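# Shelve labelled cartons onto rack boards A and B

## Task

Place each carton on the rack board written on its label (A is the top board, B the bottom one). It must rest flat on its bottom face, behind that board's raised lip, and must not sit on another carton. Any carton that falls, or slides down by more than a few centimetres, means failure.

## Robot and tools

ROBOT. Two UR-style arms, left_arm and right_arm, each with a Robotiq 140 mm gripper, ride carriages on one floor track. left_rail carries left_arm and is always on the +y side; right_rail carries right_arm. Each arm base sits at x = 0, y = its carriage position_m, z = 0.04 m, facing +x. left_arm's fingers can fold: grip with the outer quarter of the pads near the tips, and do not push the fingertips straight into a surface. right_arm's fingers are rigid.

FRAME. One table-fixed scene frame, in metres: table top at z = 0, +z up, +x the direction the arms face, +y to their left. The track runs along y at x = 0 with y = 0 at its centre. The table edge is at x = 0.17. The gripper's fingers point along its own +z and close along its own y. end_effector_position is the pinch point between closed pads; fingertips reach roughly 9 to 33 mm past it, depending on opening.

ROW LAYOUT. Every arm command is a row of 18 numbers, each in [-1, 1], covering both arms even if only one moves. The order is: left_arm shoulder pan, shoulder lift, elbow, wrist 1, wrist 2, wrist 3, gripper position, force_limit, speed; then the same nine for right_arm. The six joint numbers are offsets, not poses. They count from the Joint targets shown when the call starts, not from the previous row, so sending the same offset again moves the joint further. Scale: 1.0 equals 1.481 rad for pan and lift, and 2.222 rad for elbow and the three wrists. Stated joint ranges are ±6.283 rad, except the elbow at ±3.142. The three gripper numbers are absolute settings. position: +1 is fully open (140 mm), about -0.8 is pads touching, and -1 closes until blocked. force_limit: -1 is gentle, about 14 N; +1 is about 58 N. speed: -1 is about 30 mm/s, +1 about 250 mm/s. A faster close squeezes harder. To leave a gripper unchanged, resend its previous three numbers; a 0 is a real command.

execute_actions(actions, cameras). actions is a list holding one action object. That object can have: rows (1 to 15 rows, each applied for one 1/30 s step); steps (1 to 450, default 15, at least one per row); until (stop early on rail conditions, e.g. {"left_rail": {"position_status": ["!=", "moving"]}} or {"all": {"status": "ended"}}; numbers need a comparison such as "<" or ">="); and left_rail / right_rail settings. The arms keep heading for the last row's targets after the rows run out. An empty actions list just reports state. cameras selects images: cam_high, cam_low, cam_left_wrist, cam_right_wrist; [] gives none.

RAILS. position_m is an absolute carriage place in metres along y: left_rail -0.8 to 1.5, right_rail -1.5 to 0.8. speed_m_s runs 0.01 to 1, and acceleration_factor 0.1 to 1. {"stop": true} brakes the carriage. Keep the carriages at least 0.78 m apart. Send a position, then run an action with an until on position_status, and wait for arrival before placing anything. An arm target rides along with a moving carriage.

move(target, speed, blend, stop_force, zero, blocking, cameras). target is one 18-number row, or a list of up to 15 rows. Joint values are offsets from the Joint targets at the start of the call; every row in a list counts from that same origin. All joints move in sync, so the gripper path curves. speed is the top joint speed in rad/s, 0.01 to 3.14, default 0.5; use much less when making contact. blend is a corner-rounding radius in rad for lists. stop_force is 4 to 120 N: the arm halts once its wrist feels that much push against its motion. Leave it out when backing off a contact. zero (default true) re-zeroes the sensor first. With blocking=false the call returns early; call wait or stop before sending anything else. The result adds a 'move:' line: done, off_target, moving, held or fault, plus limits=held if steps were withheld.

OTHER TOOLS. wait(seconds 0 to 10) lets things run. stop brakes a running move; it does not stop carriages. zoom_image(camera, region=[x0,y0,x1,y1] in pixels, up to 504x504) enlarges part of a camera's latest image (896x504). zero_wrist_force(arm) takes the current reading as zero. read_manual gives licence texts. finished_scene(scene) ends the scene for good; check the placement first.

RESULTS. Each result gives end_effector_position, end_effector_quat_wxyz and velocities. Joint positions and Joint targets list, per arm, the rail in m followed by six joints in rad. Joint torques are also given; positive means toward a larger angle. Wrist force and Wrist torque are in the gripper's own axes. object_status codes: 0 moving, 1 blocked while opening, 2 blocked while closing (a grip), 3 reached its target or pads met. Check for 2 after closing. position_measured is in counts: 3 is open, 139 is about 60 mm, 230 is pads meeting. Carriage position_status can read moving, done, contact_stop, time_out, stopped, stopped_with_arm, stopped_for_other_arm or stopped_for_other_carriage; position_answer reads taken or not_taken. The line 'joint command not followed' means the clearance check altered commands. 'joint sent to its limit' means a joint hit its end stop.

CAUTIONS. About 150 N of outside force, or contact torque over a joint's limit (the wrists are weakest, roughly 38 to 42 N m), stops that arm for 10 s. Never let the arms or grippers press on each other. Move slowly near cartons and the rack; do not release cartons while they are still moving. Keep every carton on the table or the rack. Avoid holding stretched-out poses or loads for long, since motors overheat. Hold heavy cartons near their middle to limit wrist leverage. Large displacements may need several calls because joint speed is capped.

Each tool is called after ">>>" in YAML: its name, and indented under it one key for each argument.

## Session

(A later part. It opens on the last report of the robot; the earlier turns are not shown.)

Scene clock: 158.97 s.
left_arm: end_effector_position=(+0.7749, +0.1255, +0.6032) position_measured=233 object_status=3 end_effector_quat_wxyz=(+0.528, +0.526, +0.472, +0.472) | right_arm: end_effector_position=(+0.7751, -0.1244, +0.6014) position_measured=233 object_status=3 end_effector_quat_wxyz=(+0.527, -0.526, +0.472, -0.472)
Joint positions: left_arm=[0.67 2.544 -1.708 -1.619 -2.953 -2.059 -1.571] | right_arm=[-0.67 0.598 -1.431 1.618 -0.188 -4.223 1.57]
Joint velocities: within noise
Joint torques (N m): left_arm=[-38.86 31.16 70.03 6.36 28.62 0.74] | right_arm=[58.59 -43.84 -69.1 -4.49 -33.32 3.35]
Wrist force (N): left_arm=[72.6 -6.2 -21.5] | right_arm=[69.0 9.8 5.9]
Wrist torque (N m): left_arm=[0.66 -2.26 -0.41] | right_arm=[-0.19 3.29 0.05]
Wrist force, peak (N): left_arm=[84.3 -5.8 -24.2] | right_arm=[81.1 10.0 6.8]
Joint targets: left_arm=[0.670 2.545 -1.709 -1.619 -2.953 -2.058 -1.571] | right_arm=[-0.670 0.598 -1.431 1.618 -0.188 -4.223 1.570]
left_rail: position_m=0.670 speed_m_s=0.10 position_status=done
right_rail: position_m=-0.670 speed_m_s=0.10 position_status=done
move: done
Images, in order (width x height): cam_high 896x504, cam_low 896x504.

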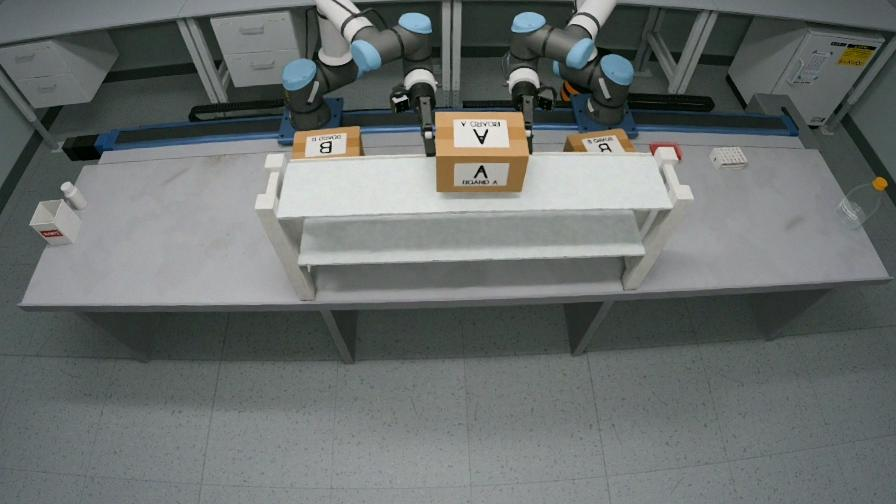

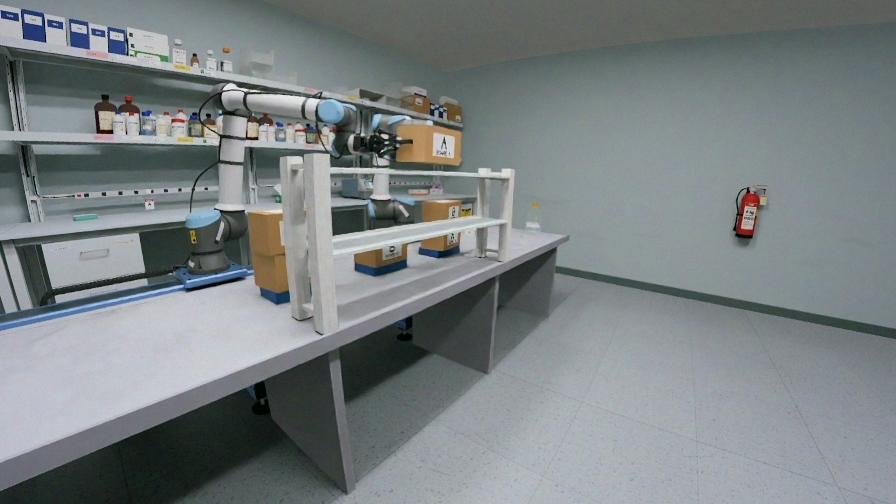

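>>> move:
  target: [0.0125,-0.0148,0.0110,-0.0014,0.0083,0,-1,1,-1,-0.0125,0.0148,-0.0110,0.0014,-0.0083,0,-1,1,-1]
  speed: 0.05
  cameras: []

>>> move:
  target: [0,-0.0211,-0.0507,0.0648,0,0,-1,1,-1,0,0.0211,0.0507,-0.0648,0,0,-1,1,-1]
  speed: 0.03
  stop_force: 10
  cameras: ["cam_high","cam_low"]

>>> zoom_image:
  camera: "cam_high"
  region: [400, 110, 540, 220]

>>> zoom_image:
  camera: "cam_low"
  region: [300, 100, 540, 220]

Scene clock: 172.97 s.
left_arm: end_effector_position=(+0.7956, +0.1263, +0.6024) position_measured=233 object_status=3 end_effector_quat_wxyz=(+0.527, +0.526, +0.472, +0.472) | right_arm: end_effector_position=(+0.7957, -0.1252, +0.6007) position_measured=233 object_status=3 end_effector_quat_wxyz=(+0.527, -0.527, +0.472, -0.472)
Joint positions: left_arm=[0.67 2.563 -1.73 -1.594 -2.956 -2.04 -1.571] | right_arm=[-0.67 0.58 -1.409 1.594 -0.185 -4.242 1.57]
Joint velocities: within noise
Joint torques (N m): left_arm=[-25.73 37.35 67.29 5.54 21.5 0.56] | right_arm=[43.82 -50.25 -65.98 -3.78 -25.77 3.5]
Wrist force (N): left_arm=[54.3 -6.2 -16.1] | right_arm=[51.7 9.0 4.7]
Wrist torque (N m): left_arm=[0.73 -1.84 -0.33] | right_arm=[-0.15 2.55 0.06]
Wrist force, peak (N): left_arm=[72.3 -6.0 -21.5] | right_arm=[69.2 9.5 6.1]
Joint targets: left_arm=[0.670 2.563 -1.730 -1.594 -2.956 -2.040 -1.571] | right_arm=[-0.670 0.580 -1.409 1.593 -0.185 -4.242 1.570]
left_rail: position_m=0.670 speed_m_s=0.10 position_status=done
right_rail: position_m=-0.670 speed_m_s=0.10 position_status=done
move: done
No camera images: "cameras" was empty.

Scene clock: 176.70 s.
left_arm: end_effector_position=(+0.7961, +0.1260, +0.5622) position_measured=233 object_status=3 end_effector_quat_wxyz=(+0.527, +0.526, +0.472, +0.472) | right_arm: end_effector_position=(+0.7963, -0.1250, +0.5606) position_measured=233 object_status=3 end_effector_quat_wxyz=(+0.527, -0.526, +0.472, -0.472)
Joint positions: left_arm=[0.67 2.563 -1.746 -1.648 -2.887 -2.04 -1.571] | right_arm=[-0.67 0.58 -1.394 1.648 -0.254 -4.242 1.57]
Joint velocities: within noise
Joint torques (N m): left_arm=[-37.38 59.11 60.9 4.56 21.17 0.47] | right_arm=[57.61 -75.11 -57.09 -2.24 -25.05 3.31]
Wrist force (N): left_arm=[58.2 2.1 -17.9] | right_arm=[56.1 -0.7 2.9]
Wrist torque (N m): left_arm=[0.42 -1.99 -0.43] | right_arm=[0.19 2.71 0.20]
Wrist force, peak (N): left_arm=[60.5 11.0 -19.7] | right_arm=[57.8 9.3 4.8]
Joint targets: left_arm=[0.670 2.563 -1.746 -1.648 -2.887 -2.040 -1.571] | right_arm=[-0.670 0.580 -1.394 1.648 -0.254 -4.242 1.570]
left_rail: position_m=0.670 speed_m_s=0.10 position_status=done
right_rail: position_m=-0.670 speed_m_s=0.10 position_status=done
move: contact (left_arm, right_arm); left_arm: the wrist 1 is farthest, 0.075 rad from its target; right_arm: the wrist 1 is farthest, 0.075 rad from its target
Images, in order (width x height): cam_high 896x504, cam_low 896x504.

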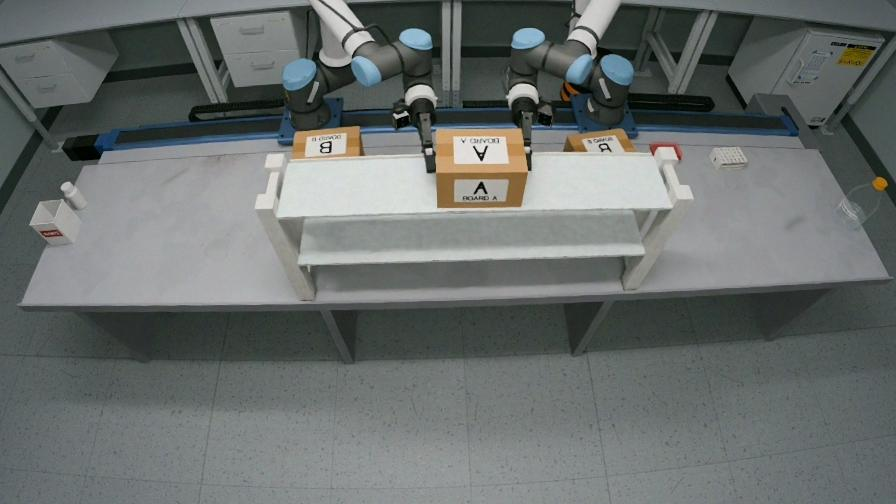

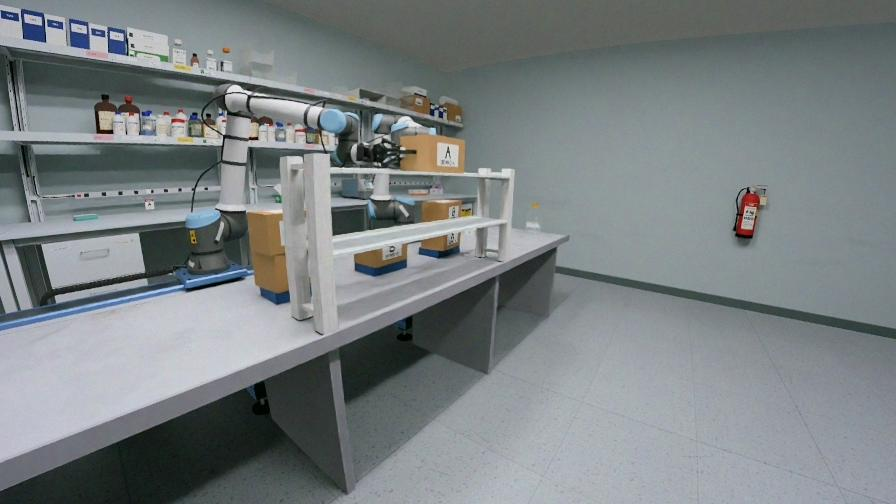

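Scaled by 3.600.

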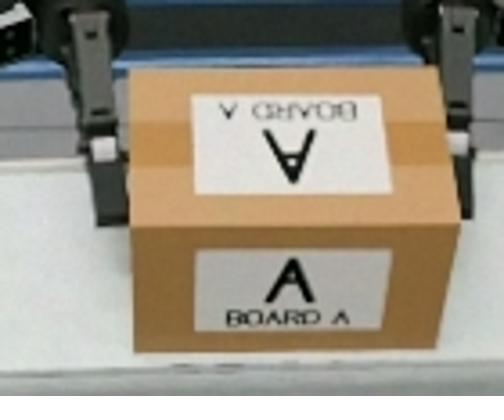

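Scaled by 2.100.

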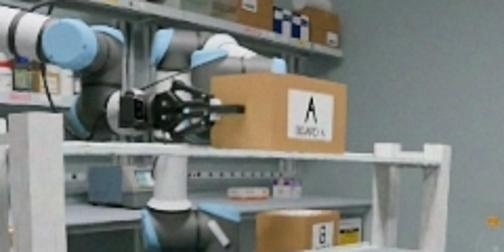

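>>> move:
  target: [0.0185,0.0170,-0.0133,0.0017,0.0123,0,-1,1,-1,-0.0185,-0.0170,0.0133,-0.0017,-0.0123,0,-1,1,-1]
  speed: 0.05
  cameras: ["cam_high","cam_left_wrist"]

>>> zoom_image:
  camera: "cam_high"
  region: [400, 110, 540, 220]

Scene clock: 184.93 s.
left_arm: end_effector_position=(+0.7963, +0.1470, +0.5621) position_measured=233 object_status=3 end_effector_quat_wxyz=(+0.527, +0.526, +0.472, +0.472) | right_arm: end_effector_position=(+0.7965, -0.1458, +0.5606) position_measured=233 object_status=3 end_effector_quat_wxyz=(+0.526, -0.527, +0.472, -0.472)
Joint positions: left_arm=[0.67 2.59 -1.72 -1.678 -2.883 -2.013 -1.571] | right_arm=[-0.67 0.553 -1.419 1.677 -0.258 -4.269 1.57]
Joint velocities: within noise
Joint torques (N m): left_arm=[10.61 73.07 37.88 5.48 1.75 0.41] | right_arm=[-12.79 -84.31 -40.59 -4.34 -2.37 3.39]
Wrist force (N): left_arm=[-2.8 -0.1 1.1] | right_arm=[-2.2 5.3 -2.7]
Wrist torque (N m): left_arm=[0.64 0.47 -0.12] | right_arm=[1.28 0.73 0.16]
Wrist force, peak (N): left_arm=[58.8 1.9 -17.8] | right_arm=[56.4 -0.5 2.9]
Joint targets: left_arm=[0.670 2.591 -1.720 -1.678 -2.883 -2.013 -1.571] | right_arm=[-0.670 0.552 -1.419 1.677 -0.258 -4.269 1.570]
left_rail: position_m=0.670 speed_m_s=0.10 position_status=done
right_rail: position_m=-0.670 speed_m_s=0.10 position_status=done
move: done
camera_calibration:
cam_left_wrist: T_world_to_cam=[[0.0531117, 0.0306228, 0.998119, -0.599381], [-0.407219, -0.91198, 0.0496489, 0.434062], [0.911785, -0.40909, -0.0359667, -0.458766], [0, 0, 0, 1]] pos_world=[0.626888, 0.226535, 0.560203]
Images, in order (width x height): cam_high 896x504, cam_left_wrist 896x504.

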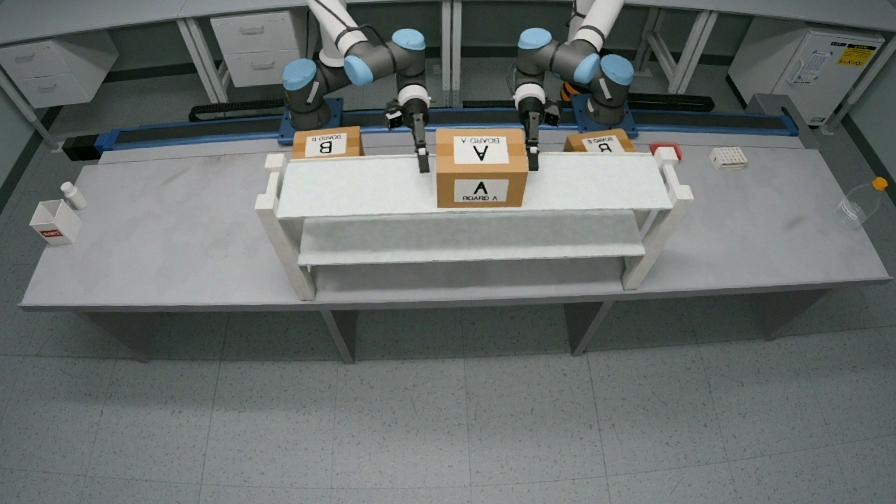

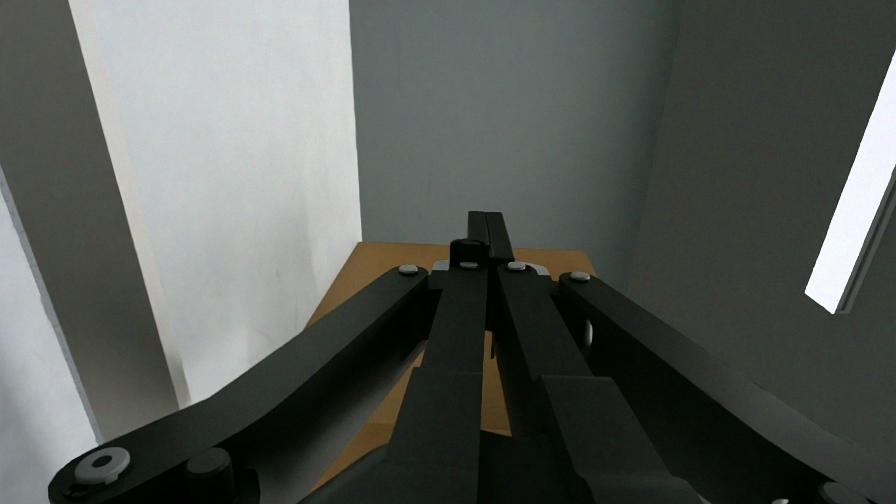

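Scaled by 3.600.

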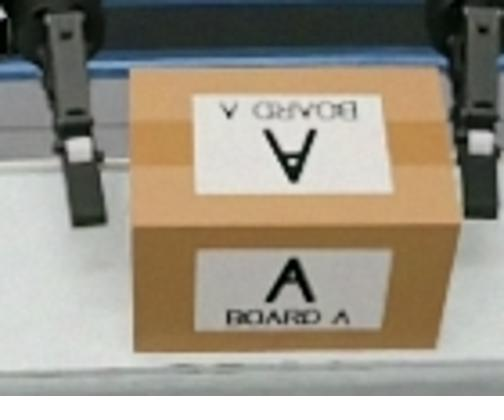

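>>> move:
  target:
    - [-0.0564,0.0743,-0.0558,0.0072,-0.0376,0,-1,1,-1,0.0564,-0.0743,0.0558,-0.0072,0.0376,0,-1,1,-1]
    - [-0.1216,0.1342,-0.0969,0.0084,-0.0811,0,-1,1,-1,0.1216,-0.1342,0.0969,-0.0084,0.0811,0,-1,1,-1]
    - [-0.2532,0.1756,-0.2039,0.0873,-0.1679,0,-1,1,-1,0.2532,-0.1756,0.2039,-0.0873,0.1679,0,-1,1,-1]
  speed: 0.25
  blend: 0.02
  cameras: []

>>> execute_actions:
  actions:
    - {"left_rail":{"position_m":1.137,"speed_m_s":0.3,"acceleration_factor":0.3},"right_rail":{"position_m":-0.203,"speed_m_s":0.3,"acceleration_factor":0.3},"steps":250,"until":{"all":{"status":"ended"}}}

Scene clock: 197.80 s.
left_arm: end_effector_position=(+0.4683, +0.1699, +0.4621) position_measured=233 object_status=3 end_effector_quat_wxyz=(+0.528, +0.526, +0.471, +0.471) | right_arm: end_effector_position=(+0.4682, -0.1691, +0.4611) position_measured=233 object_status=3 end_effector_quat_wxyz=(+0.527, -0.527, +0.471, -0.472)
Joint positions: left_arm=[0.67 2.216 -1.46 -2.131 -2.689 -2.386 -1.571] | right_arm=[-0.67 0.927 -1.679 2.13 -0.452 -3.896 1.57]
Joint velocities: within noise
Joint torques (N m): left_arm=[-8.99 46.73 35.5 5.15 -1.77 0.56] | right_arm=[16.84 -54.69 -36.53 -3.8 1.46 3.25]
Wrist force (N): left_arm=[-3.1 -0.1 1.0] | right_arm=[-2.0 5.3 -3.4]
Wrist torque (N m): left_arm=[0.65 0.52 -0.09] | right_arm=[1.29 0.69 0.16]
Wrist force, peak (N): left_arm=[-4.1 0.0 2.0] | right_arm=[-1.6 6.4 -4.8]
Joint targets: left_arm=[0.670 2.215 -1.460 -2.131 -2.689 -2.386 -1.571] | right_arm=[-0.670 0.927 -1.679 2.130 -0.452 -3.896 1.570]
left_rail: position_m=0.670 speed_m_s=0.10 position_status=done
right_rail: position_m=-0.670 speed_m_s=0.10 position_status=done
move: done
No camera images: "cameras" was empty.

Scene clock: 201.43 s.
left_arm: end_effector_position=(+0.4682, +0.6369, +0.4620) position_measured=233 object_status=3 end_effector_quat_wxyz=(+0.528, +0.526, +0.471, +0.471) | right_arm: end_effector_position=(+0.4681, +0.2978, +0.4610) position_measured=233 object_status=3 end_effector_quat_wxyz=(+0.527, -0.527, +0.471, -0.472)
Joint positions: left_arm=[1.137 2.215 -1.46 -2.131 -2.689 -2.386 -1.571] | right_arm=[-0.203 0.927 -1.679 2.13 -0.452 -3.896 1.57]
Joint velocities: within noise
Joint torques (N m): left_arm=[-6.9 37.98 42.66 2.67 -1.4 0.32] | right_arm=[15.96 -27.32 -47.04 -1.57 -0.8 3.22]
Wrist force (N): left_arm=[-3.1 -0.4 0.7] | right_arm=[-2.1 5.5 -2.9]
Wrist torque (N m): left_arm=[0.57 0.52 -0.09] | right_arm=[1.32 0.71 0.16]
Wrist force, peak (N): left_arm=[-3.5 -0.2 1.0] | right_arm=[-2.1 5.5 -3.2]
Joint targets: left_arm=[1.137 2.215 -1.460 -2.131 -2.689 -2.386 -1.571] | right_arm=[-0.203 0.927 -1.679 2.130 -0.452 -3.896 1.570]
Tool commands: left_gripper/position=-1.0 left_gripper/force_limit=+1.0 left_gripper/speed=-1.0 right_gripper/position=-1.0 right_gripper/force_limit=+1.0 right_gripper/speed=-1.0
left_rail: position_m=1.137 speed_m_s=0.30 position_status=done
right_rail: position_m=-0.203 speed_m_s=0.30 position_status=done
camera_calibration:
cam_left_wrist: T_world_to_cam=[[0.0530291, 0.0318994, 0.998083, -0.497731], [-0.408989, -0.911122, 0.05085, 0.751812], [0.910997, -0.410901, -0.0352695, 0.0384071], [0, 0, 0, 1]] pos_world=[0.298888, 0.716651, 0.459902]
cam_right_wrist: T_world_to_cam=[[-0.0264559, 0.0548033, -0.998147, 0.467659], [-0.431012, 0.900292, 0.0608545, -0.0947211], [0.901958, 0.431823, -0.000197157, -0.368959], [0, 0, 0, 1]] pos_world=[0.304332, 0.218972, 0.472484]

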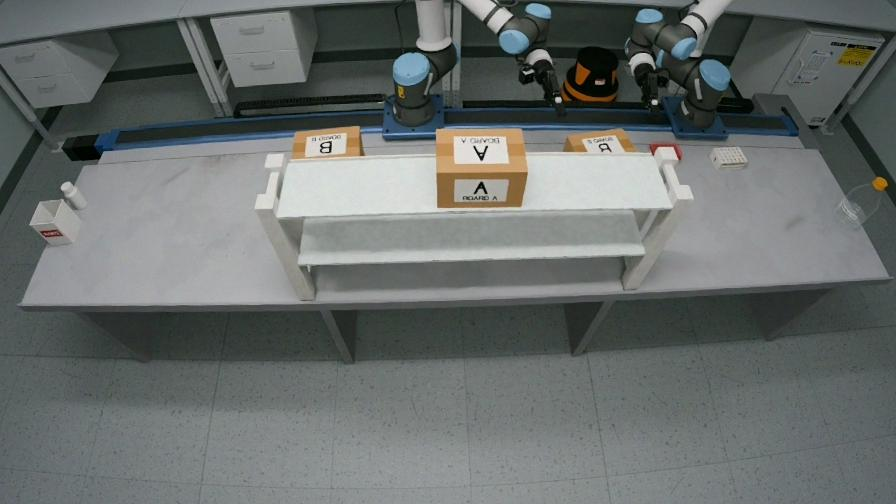

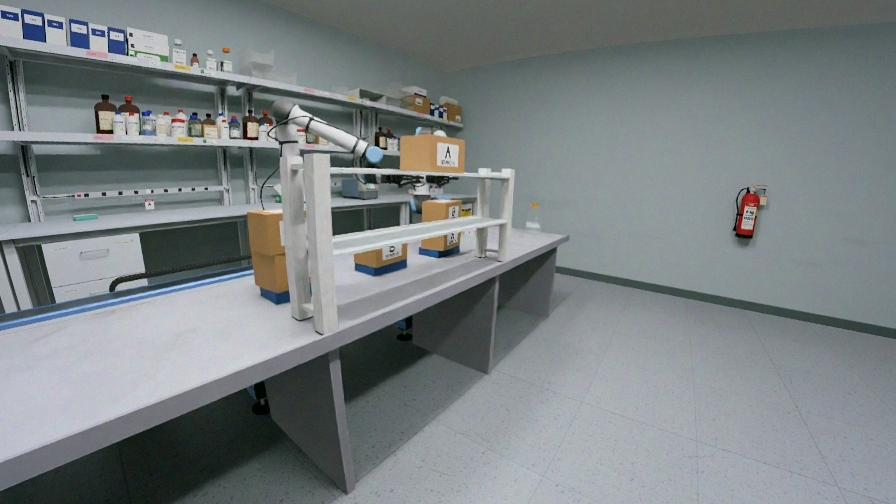

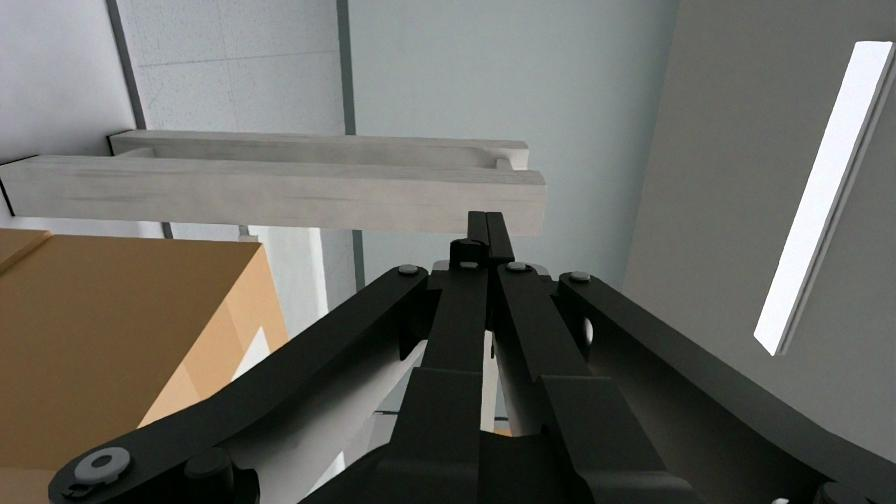

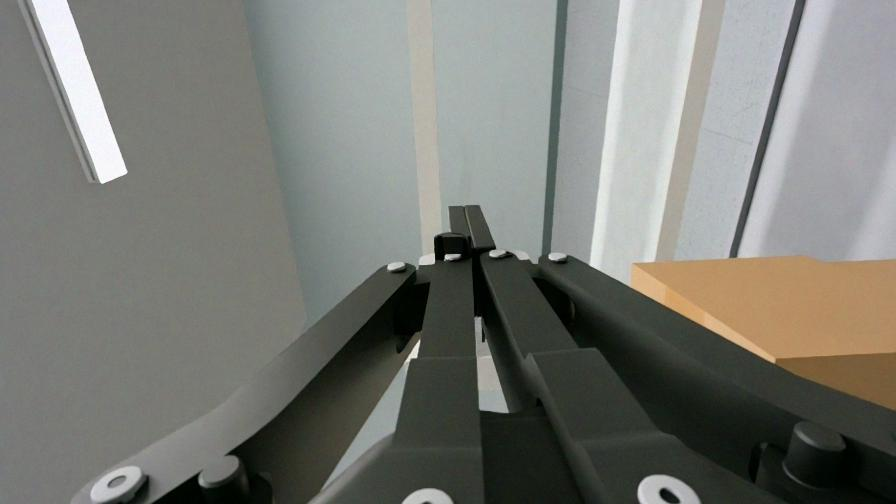

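>>> execute_actions:
  actions:
    - {"left_rail":{"position_m":1.147,"speed_m_s":0.2,"acceleration_factor":0.3},"right_rail":{"position_m":-0.193,"speed_m_s":0.2,"acceleration_factor":0.3},"steps":90,"until":{"all":{"status":"ended"}}}
  cameras: []

>>> move:
  target: [0.0398,-0.1847,-0.0694,0.1921,0.0263,0,-1,1,-1,0.0621,0.1625,0.0879,-0.1958,0.0416,0,-1,1,-1]
  speed: 0.15
  stop_force: 25
  cameras: ["cam_left_wrist","cam_right_wrist"]

>>> move:
  target: [-0.0270,-0.0282,0.0245,-0.0057,-0.0180,0,-1,1,-1,0.0230,0.0301,-0.0253,0.0053,0.0153,0,-1,1,-1]
  speed: 0.03
  stop_force: 25
  cameras: ["cam_left_wrist","cam_right_wrist"]

Scene clock: 242.00 s.
left_arm: end_effector_position=(+0.4682, +0.6469, +0.4620) position_measured=233 object_status=3 end_effector_quat_wxyz=(+0.528, +0.526, +0.471, +0.471) | right_arm: end_effector_position=(+0.4681, +0.3079, +0.4610) position_measured=233 object_status=3 end_effector_quat_wxyz=(+0.527, -0.527, +0.471, -0.472)
Joint positions: left_arm=[1.147 2.215 -1.46 -2.131 -2.689 -2.386 -1.571] | right_arm=[-0.193 0.927 -1.679 2.13 -0.452 -3.896 1.57]
Joint velocities: within noise
Joint torques (N m): left_arm=[-3.74 23.66 47.96 0.53 -0.68 0.41] | right_arm=[12.73 -27.44 -47.69 0.21 -1.89 3.44]
Wrist force (N): left_arm=[-2.9 -0.1 1.0] | right_arm=[-2.0 5.6 -3.0]
Wrist torque (N m): left_arm=[0.63 0.48 -0.09] | right_arm=[1.35 0.69 0.17]
Wrist force, peak (N): left_arm=[-3.5 -0.4 1.2] | right_arm=[-2.1 5.5 -3.3]
Joint targets: left_arm=[1.147 2.215 -1.460 -2.131 -2.689 -2.386 -1.571] | right_arm=[-0.193 0.927 -1.679 2.130 -0.452 -3.896 1.570]
Tool commands: left_gripper/position=-1.0 left_gripper/force_limit=+1.0 left_gripper/speed=-1.0 right_gripper/position=-1.0 right_gripper/force_limit=+1.0 right_gripper/speed=-1.0
left_rail: position_m=1.147 speed_m_s=0.20 position_status=done
right_rail: position_m=-0.193 speed_m_s=0.20 position_status=done
No camera images: "cameras" was empty.

Scene clock: 245.90 s.
left_arm: end_effector_position=(+0.5065, +0.6422, +0.2663) position_measured=233 object_status=3 end_effector_quat_wxyz=(+0.527, +0.526, +0.472, +0.472) | right_arm: end_effector_position=(+0.4217, +0.3123, +0.2651) position_measured=233 object_status=3 end_effector_quat_wxyz=(+0.527, -0.527, +0.471, -0.472)
Joint positions: left_arm=[1.147 2.274 -1.734 -2.285 -2.262 -2.327 -1.571] | right_arm=[-0.193 1.019 -1.438 2.325 -0.887 -3.804 1.57]
Joint velocities: within noise
Joint torques (N m): left_arm=[9.8 30.51 24.24 4.58 1.42 0.6] | right_arm=[17.36 -27.41 -24.62 -3.01 1.1 3.64]
Wrist force (N): left_arm=[-3.0 -0.2 0.9] | right_arm=[-1.8 5.2 -3.0]
Wrist torque (N m): left_arm=[0.63 0.51 -0.13] | right_arm=[1.26 0.66 0.15]
Wrist force, peak (N): left_arm=[-3.4 -0.3 1.0] | right_arm=[-2.1 6.0 -3.2]
Joint targets: left_arm=[1.147 2.274 -1.734 -2.285 -2.262 -2.327 -1.571] | right_arm=[-0.193 1.019 -1.438 2.325 -0.887 -3.804 1.570]
left_rail: position_m=1.147 speed_m_s=0.20 position_status=done
right_rail: position_m=-0.193 speed_m_s=0.20 position_status=done
move: done
camera_calibration:
cam_left_wrist: T_world_to_cam=[[0.0534942, 0.0310541, 0.998085, -0.304354], [-0.408491, -0.911378, 0.0502501, 0.782416], [0.911194, -0.410396, -0.0360681, -0.00142737], [0, 0, 0, 1]] pos_world=[0.337191, 0.721943, 0.264404]
cam_right_wrist: T_world_to_cam=[[-0.0269434, 0.0540248, -0.998176, 0.270514], [-0.430579, 0.900532, 0.0603625, -0.115891], [0.902151, 0.43142, -0.0010014, -0.333143], [0, 0, 0, 1]] pos_world=[0.257933, 0.233473, 0.276683]
Images, in order (width x height): cam_left_wrist 896x504, cam_right_wrist 896x504.

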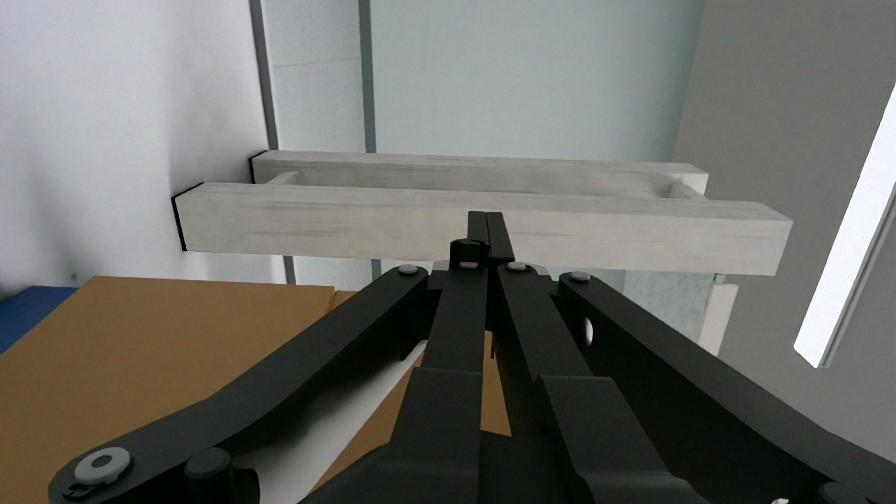

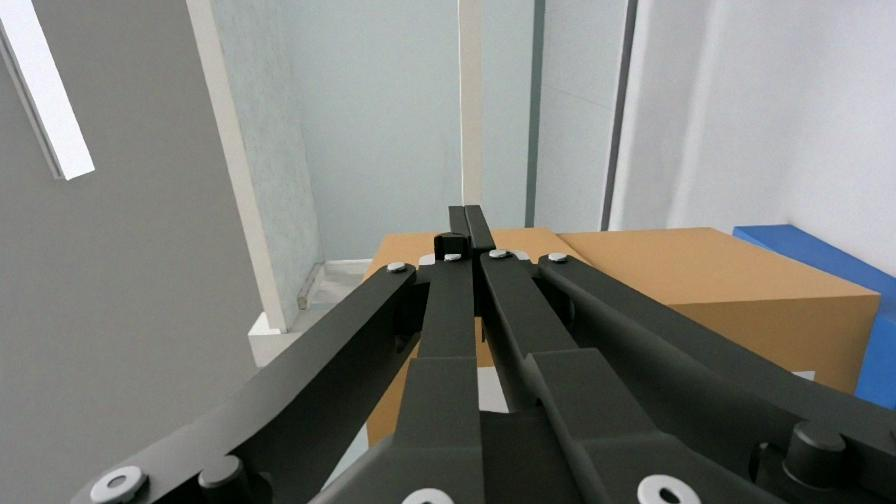

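Scene clock: 248.67 s.
left_arm: end_effector_position=(+0.5066, +0.6117, +0.2662) position_measured=233 object_status=3 end_effector_quat_wxyz=(+0.527, +0.526, +0.472, +0.472) | right_arm: end_effector_position=(+0.4216, +0.3428, +0.2651) position_measured=233 object_status=3 end_effector_quat_wxyz=(+0.527, -0.527, +0.471, -0.472)
Joint positions: left_arm=[1.147 2.234 -1.776 -2.231 -2.275 -2.367 -1.571] | right_arm=[-0.193 1.054 -1.394 2.269 -0.875 -3.77 1.57]
Joint velocities: within noise
Joint torques (N m): left_arm=[-8.26 33.62 37.73 0.15 -1.89 0.55] | right_arm=[16.2 -32.63 -36.69 0.39 0.85 3.25]
Wrist force (N): left_arm=[-2.9 -0.1 0.8] | right_arm=[-1.5 5.6 -3.9]
Wrist torque (N m): left_arm=[0.63 0.48 -0.10] | right_arm=[1.33 0.70 0.16]
Wrist force, peak (N): left_arm=[-3.3 -0.3 1.0] | right_arm=[-1.5 5.6 -3.9]
Joint targets: left_arm=[1.147 2.234 -1.776 -2.231 -2.275 -2.367 -1.571] | right_arm=[-0.193 1.054 -1.394 2.269 -0.875 -3.770 1.570]
left_rail: position_m=1.147 speed_m_s=0.20 position_status=done
right_rail: position_m=-0.193 speed_m_s=0.20 position_status=done
move: done
camera_calibration:
cam_left_wrist: T_world_to_cam=[[0.0535352, 0.031145, 0.99808, -0.303388], [-0.408486, -0.911375, 0.0503498, 0.754636], [0.911193, -0.410397, -0.0360683, -0.0140388], [0, 0, 0, 1]] pos_world=[0.337292, 0.691443, 0.264304]
cam_right_wrist: T_world_to_cam=[[-0.0269942, 0.0538911, -0.998182, 0.268914], [-0.430615, 0.900522, 0.0602638, -0.143361], [0.902132, 0.431459, -0.00110252, -0.346189], [0, 0, 0, 1]] pos_world=[0.257834, 0.263974, 0.276683]
Images, in order (width x height): cam_left_wrist 896x504, cam_right_wrist 896x504.

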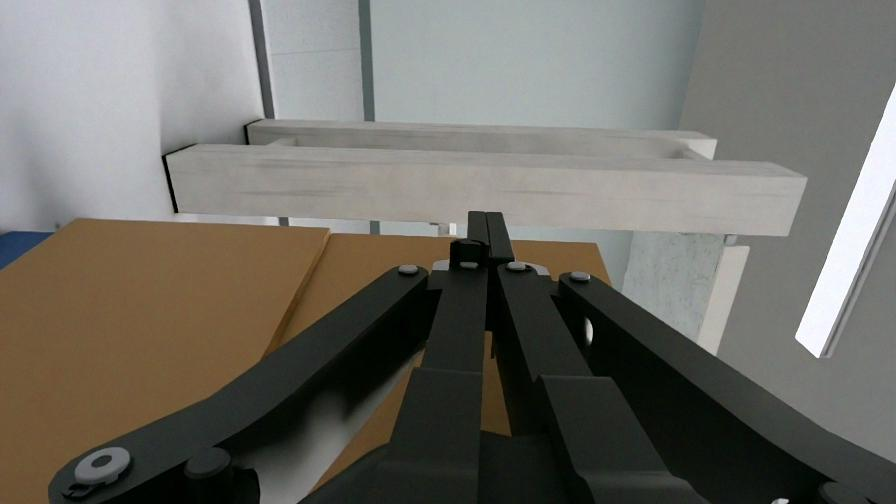

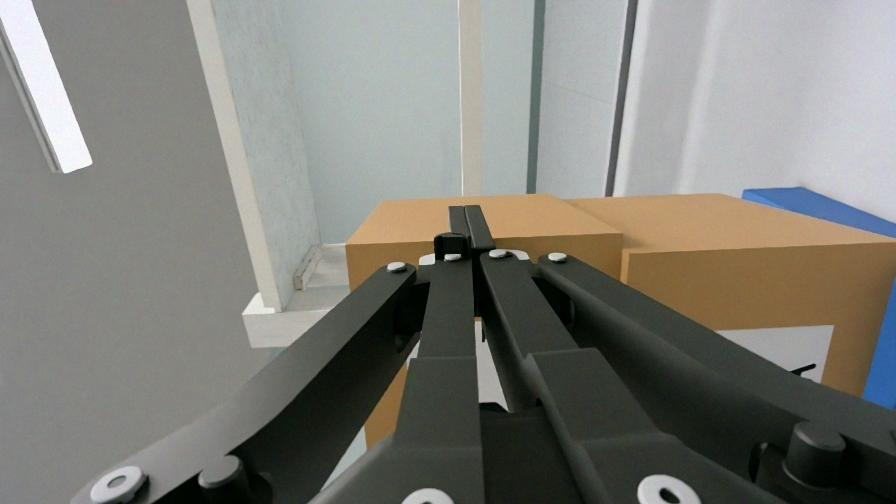

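>>> move:
  target: [-0.0107,-0.0112,0.0097,-0.0023,-0.0071,0,-1,1,-1,0.0091,0.0119,-0.0100,0.0021,0.0060,0,-1,1,-1]
  speed: 0.02
  stop_force: 30
  cameras: ["cam_left_wrist","cam_right_wrist"]

Scene clock: 254.87 s.
left_arm: end_effector_position=(+0.5060, +0.5994, +0.2659) position_measured=233 object_status=3 end_effector_quat_wxyz=(+0.527, +0.526, +0.472, +0.472) | right_arm: end_effector_position=(+0.4209, +0.3549, +0.2648) position_measured=233 object_status=3 end_effector_quat_wxyz=(+0.527, -0.527, +0.471, -0.472)
Joint positions: left_arm=[1.147 2.219 -1.792 -2.209 -2.28 -2.383 -1.571] | right_arm=[-0.193 1.067 -1.376 2.247 -0.871 -3.756 1.57]
Joint velocities: within noise
Joint torques (N m): left_arm=[-12.08 33.73 39 0 0.01 0.65] | right_arm=[16.22 -33.88 -37.55 0.51 0.89 3.28]
Wrist force (N): left_arm=[3.5 1.7 0.8] | right_arm=[-1.2 5.7 -4.3]
Wrist torque (N m): left_arm=[0.51 0.61 -0.14] | right_arm=[1.33 0.71 0.14]
Wrist force, peak (N): left_arm=[3.6 2.1 0.9] | right_arm=[-0.2 4.5 -6.6]
Joint targets: left_arm=[1.147 2.219 -1.792 -2.209 -2.280 -2.383 -1.571] | right_arm=[-0.193 1.067 -1.376 2.247 -0.871 -3.756 1.570]
left_rail: position_m=1.147 speed_m_s=0.20 position_status=done
right_rail: position_m=-0.193 speed_m_s=0.20 position_status=done
move: done
camera_calibration:
cam_left_wrist: T_world_to_cam=[[0.0535859, 0.0310068, 0.998082, -0.302597], [-0.408569, -0.911343, 0.0502478, 0.743229], [0.911153, -0.410478, -0.0361667, -0.0184567], [0, 0, 0, 1]] pos_world=[0.336692, 0.679143, 0.264004]
cam_right_wrist: T_world_to_cam=[[-0.0270942, 0.0538442, -0.998182, 0.267979], [-0.430772, 0.900446, 0.0602648, -0.154527], [0.902054, 0.431622, -0.00120226, -0.350909], [0, 0, 0, 1]] pos_world=[0.257234, 0.276174, 0.276383]
Images, in order (width x height): cam_left_wrist 896x504, cam_right_wrist 896x504.

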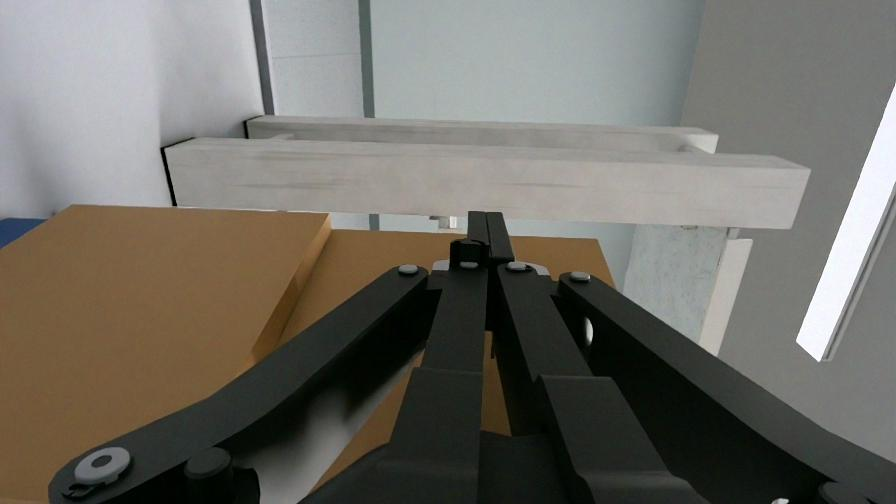

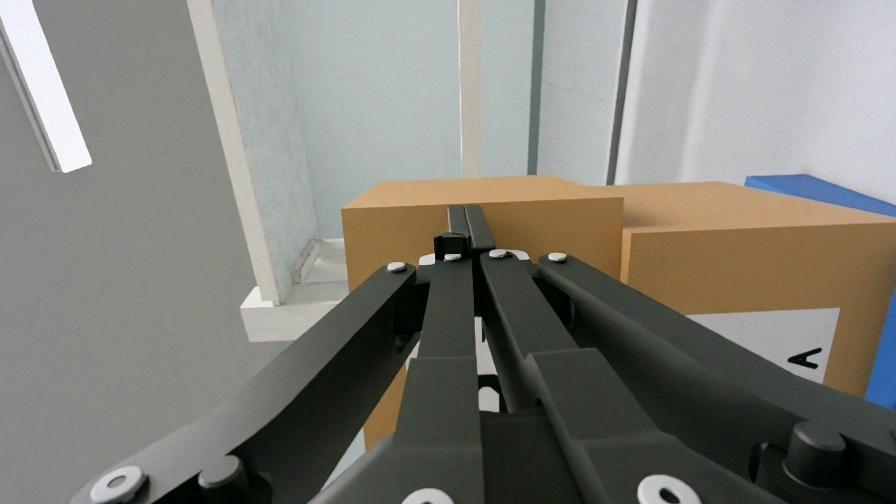

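>>> move:
  target:
    - [0,0,0,0,0,0,-1,1,-1,-0.0324,-0.0419,0.0351,-0.0072,-0.0216,0,-1,1,-1]
    - [0,0,0,0,0,0,-1,1,-1,-0.0704,-0.0357,0.0300,-0.0062,-0.0467,0,-1,1,-1]
  speed: 0.1
  cameras: []

>>> move:
  target: [0,0,0,0,0,0,-1,1,-1,0.0347,0.0423,-0.0363,0.0081,0.0231,0,-1,1,-1]
  speed: 0.03
  stop_force: 30
  cameras: ["cam_left_wrist","cam_right_wrist"]

Scene clock: 270.80 s.
left_arm: end_effector_position=(+0.5060, +0.5994, +0.2659) position_measured=233 object_status=3 end_effector_quat_wxyz=(+0.527, +0.526, +0.472, +0.472) | right_arm: end_effector_position=(+0.4518, +0.3122, +0.2652) position_measured=233 object_status=3 end_effector_quat_wxyz=(+0.527, -0.527, +0.472, -0.472)
Joint positions: left_arm=[1.147 2.219 -1.792 -2.209 -2.28 -2.383 -1.571] | right_arm=[-0.193 0.963 -1.429 2.314 -0.884 -3.86 1.57]
Joint velocities: within noise
Joint torques (N m): left_arm=[-10.9 36.09 31.61 1.92 1.11 0.71] | right_arm=[-13.77 -29.21 -37.13 0.73 -2.43 3.42]
Wrist force (N): left_arm=[3.5 2.0 -0.2] | right_arm=[-2.0 5.1 -3.1]
Wrist torque (N m): left_arm=[0.47 0.58 -0.14] | right_arm=[1.26 0.70 0.17]
Wrist force, peak (N): left_arm=[3.6 2.5 0.0] | right_arm=[-1.3 5.9 -4.7]
Joint targets: left_arm=[1.147 2.219 -1.792 -2.209 -2.280 -2.383 -1.571] | right_arm=[-0.193 0.963 -1.429 2.314 -0.884 -3.860 1.570]
left_rail: position_m=1.147 speed_m_s=0.20 position_status=done
right_rail: position_m=-0.193 speed_m_s=0.20 position_status=done
move: done
No camera images: "cameras" was empty.

Scene clock: 273.77 s.
left_arm: end_effector_position=(+0.5060, +0.5994, +0.2659) position_measured=233 object_status=3 end_effector_quat_wxyz=(+0.527, +0.526, +0.472, +0.472) | right_arm: end_effector_position=(+0.4524, +0.3405, +0.2653) position_measured=233 object_status=3 end_effector_quat_wxyz=(+0.527, -0.527, +0.472, -0.472)
Joint positions: left_arm=[1.147 2.219 -1.792 -2.209 -2.28 -2.383 -1.571] | right_arm=[-0.193 0.996 -1.389 2.262 -0.873 -3.827 1.57]
Joint velocities: within noise
Joint torques (N m): left_arm=[-13.44 37.48 46.72 3.19 13.28 0.77] | right_arm=[-6.36 -67.47 -38.85 -6.13 -9.46 3.31]
Wrist force (N): left_arm=[24.3 0.3 5.5] | right_arm=[18.2 6.3 -12.4]
Wrist torque (N m): left_arm=[0.52 1.27 -0.12] | right_arm=[1.26 0.77 0.16]
Wrist force, peak (N): left_arm=[28.5 -0.4 6.6] | right_arm=[27.4 3.8 -16.4]
Joint targets: left_arm=[1.147 2.219 -1.792 -2.209 -2.280 -2.383 -1.571] | right_arm=[-0.193 0.996 -1.389 2.262 -0.873 -3.827 1.570]
left_rail: position_m=1.147 speed_m_s=0.20 position_status=done
right_rail: position_m=-0.193 speed_m_s=0.20 position_status=done
move: contact (right_arm); right_arm: the elbow is farthest, 0.028 rad from its target
camera_calibration:
cam_left_wrist: T_world_to_cam=[[0.0536768, 0.0309657, 0.998078, -0.302599], [-0.408565, -0.911345, 0.0502474, 0.743229], [0.91115, -0.410477, -0.0362666, -0.018431], [0, 0, 0, 1]] pos_world=[0.336693, 0.679142, 0.264004]
cam_right_wrist: T_world_to_cam=[[-0.0271085, 0.0537278, -0.998188, 0.27024], [-0.430204, 0.900724, 0.0601652, -0.128279], [0.902325, 0.431055, -0.00130336, -0.372919], [0, 0, 0, 1]] pos_world=[0.288634, 0.261773, 0.276983]
Images, in order (width x height): cam_left_wrist 896x504, cam_right_wrist 896x504.

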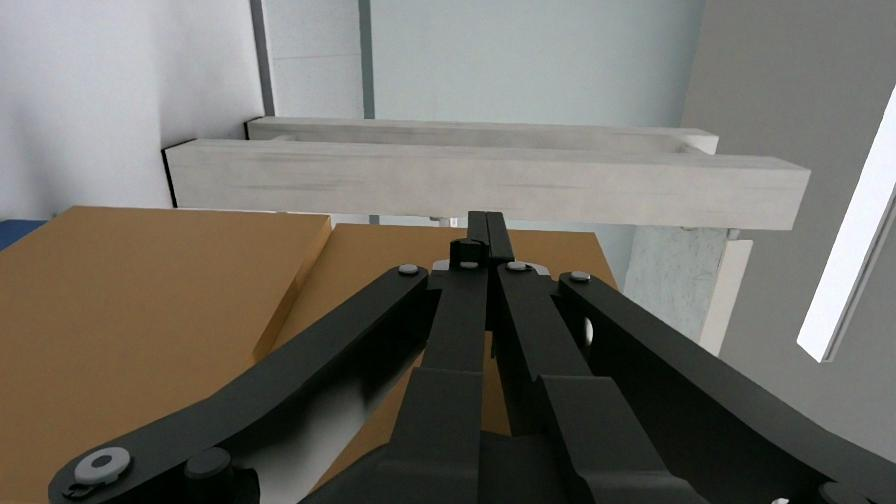

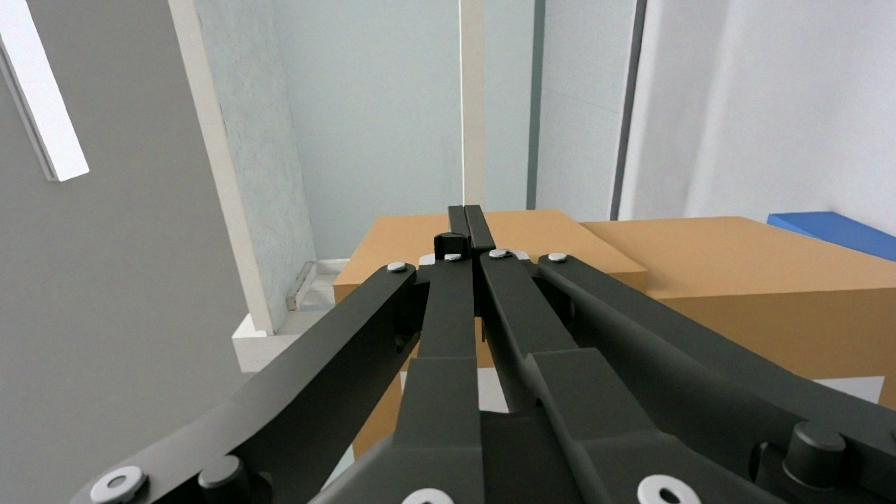

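>>> move:
  target: [0,0,0,0,0,0,-1,1,-1,0.0067,0.0082,-0.0070,0.0016,0.0044,0,-1,1,-1]
  speed: 0.02
  stop_force: 25
  cameras: ["cam_left_wrist","cam_right_wrist"]

Scene clock: 280.40 s.
left_arm: end_effector_position=(+0.5060, +0.5994, +0.2659) position_measured=233 object_status=3 end_effector_quat_wxyz=(+0.527, +0.526, +0.472, +0.472) | right_arm: end_effector_position=(+0.4524, +0.3426, +0.2653) position_measured=233 object_status=3 end_effector_quat_wxyz=(+0.526, -0.527, +0.472, -0.472)
Joint positions: left_arm=[1.147 2.219 -1.792 -2.209 -2.28 -2.383 -1.571] | right_arm=[-0.193 0.998 -1.385 2.258 -0.872 -3.824 1.57]
Joint velocities: within noise
Joint torques (N m): left_arm=[-29.37 40.02 44.67 4.85 12.07 0.74] | right_arm=[0.19 -65.34 -48 -7.84 -16.73 3.43]
Wrist force (N): left_arm=[43.3 3.6 9.1] | right_arm=[36.1 3.9 -20.1]
Wrist torque (N m): left_arm=[0.47 1.72 -0.16] | right_arm=[1.32 0.88 0.20]
Wrist force, peak (N): left_arm=[44.2 2.9 10.8] | right_arm=[44.5 1.8 -24.1]
Joint targets: left_arm=[1.147 2.219 -1.792 -2.209 -2.280 -2.383 -1.571] | right_arm=[-0.193 0.998 -1.385 2.258 -0.872 -3.824 1.570]
left_rail: position_m=1.147 speed_m_s=0.20 position_status=done
right_rail: position_m=-0.193 speed_m_s=0.20 position_status=done
move: contact (right_arm); right_arm: the elbow is farthest, 0.011 rad from its target
camera_calibration:
cam_left_wrist: T_world_to_cam=[[0.0535879, 0.0310112, 0.998081, -0.302601], [-0.408569, -0.911343, 0.0502526, 0.743227], [0.911153, -0.410478, -0.0361667, -0.0184567], [0, 0, 0, 1]] pos_world=[0.336692, 0.679143, 0.264004]
cam_right_wrist: T_world_to_cam=[[-0.0270899, 0.0537391, -0.998187, 0.270114], [-0.429883, 0.900878, 0.0601669, -0.130394], [0.902478, 0.430734, -0.00130317, -0.373827], [0, 0, 0, 1]] pos_world=[0.288634, 0.263973, 0.276983]
Images, in order (width x height): cam_left_wrist 896x504, cam_right_wrist 896x504.

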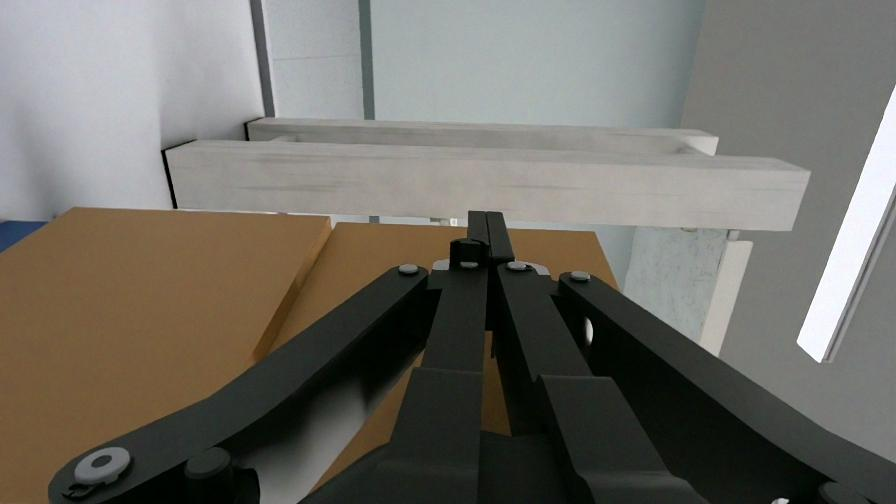

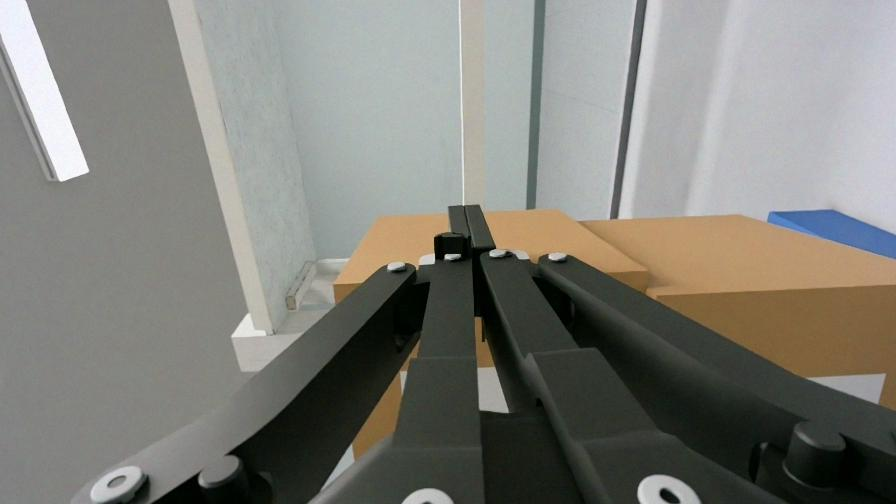

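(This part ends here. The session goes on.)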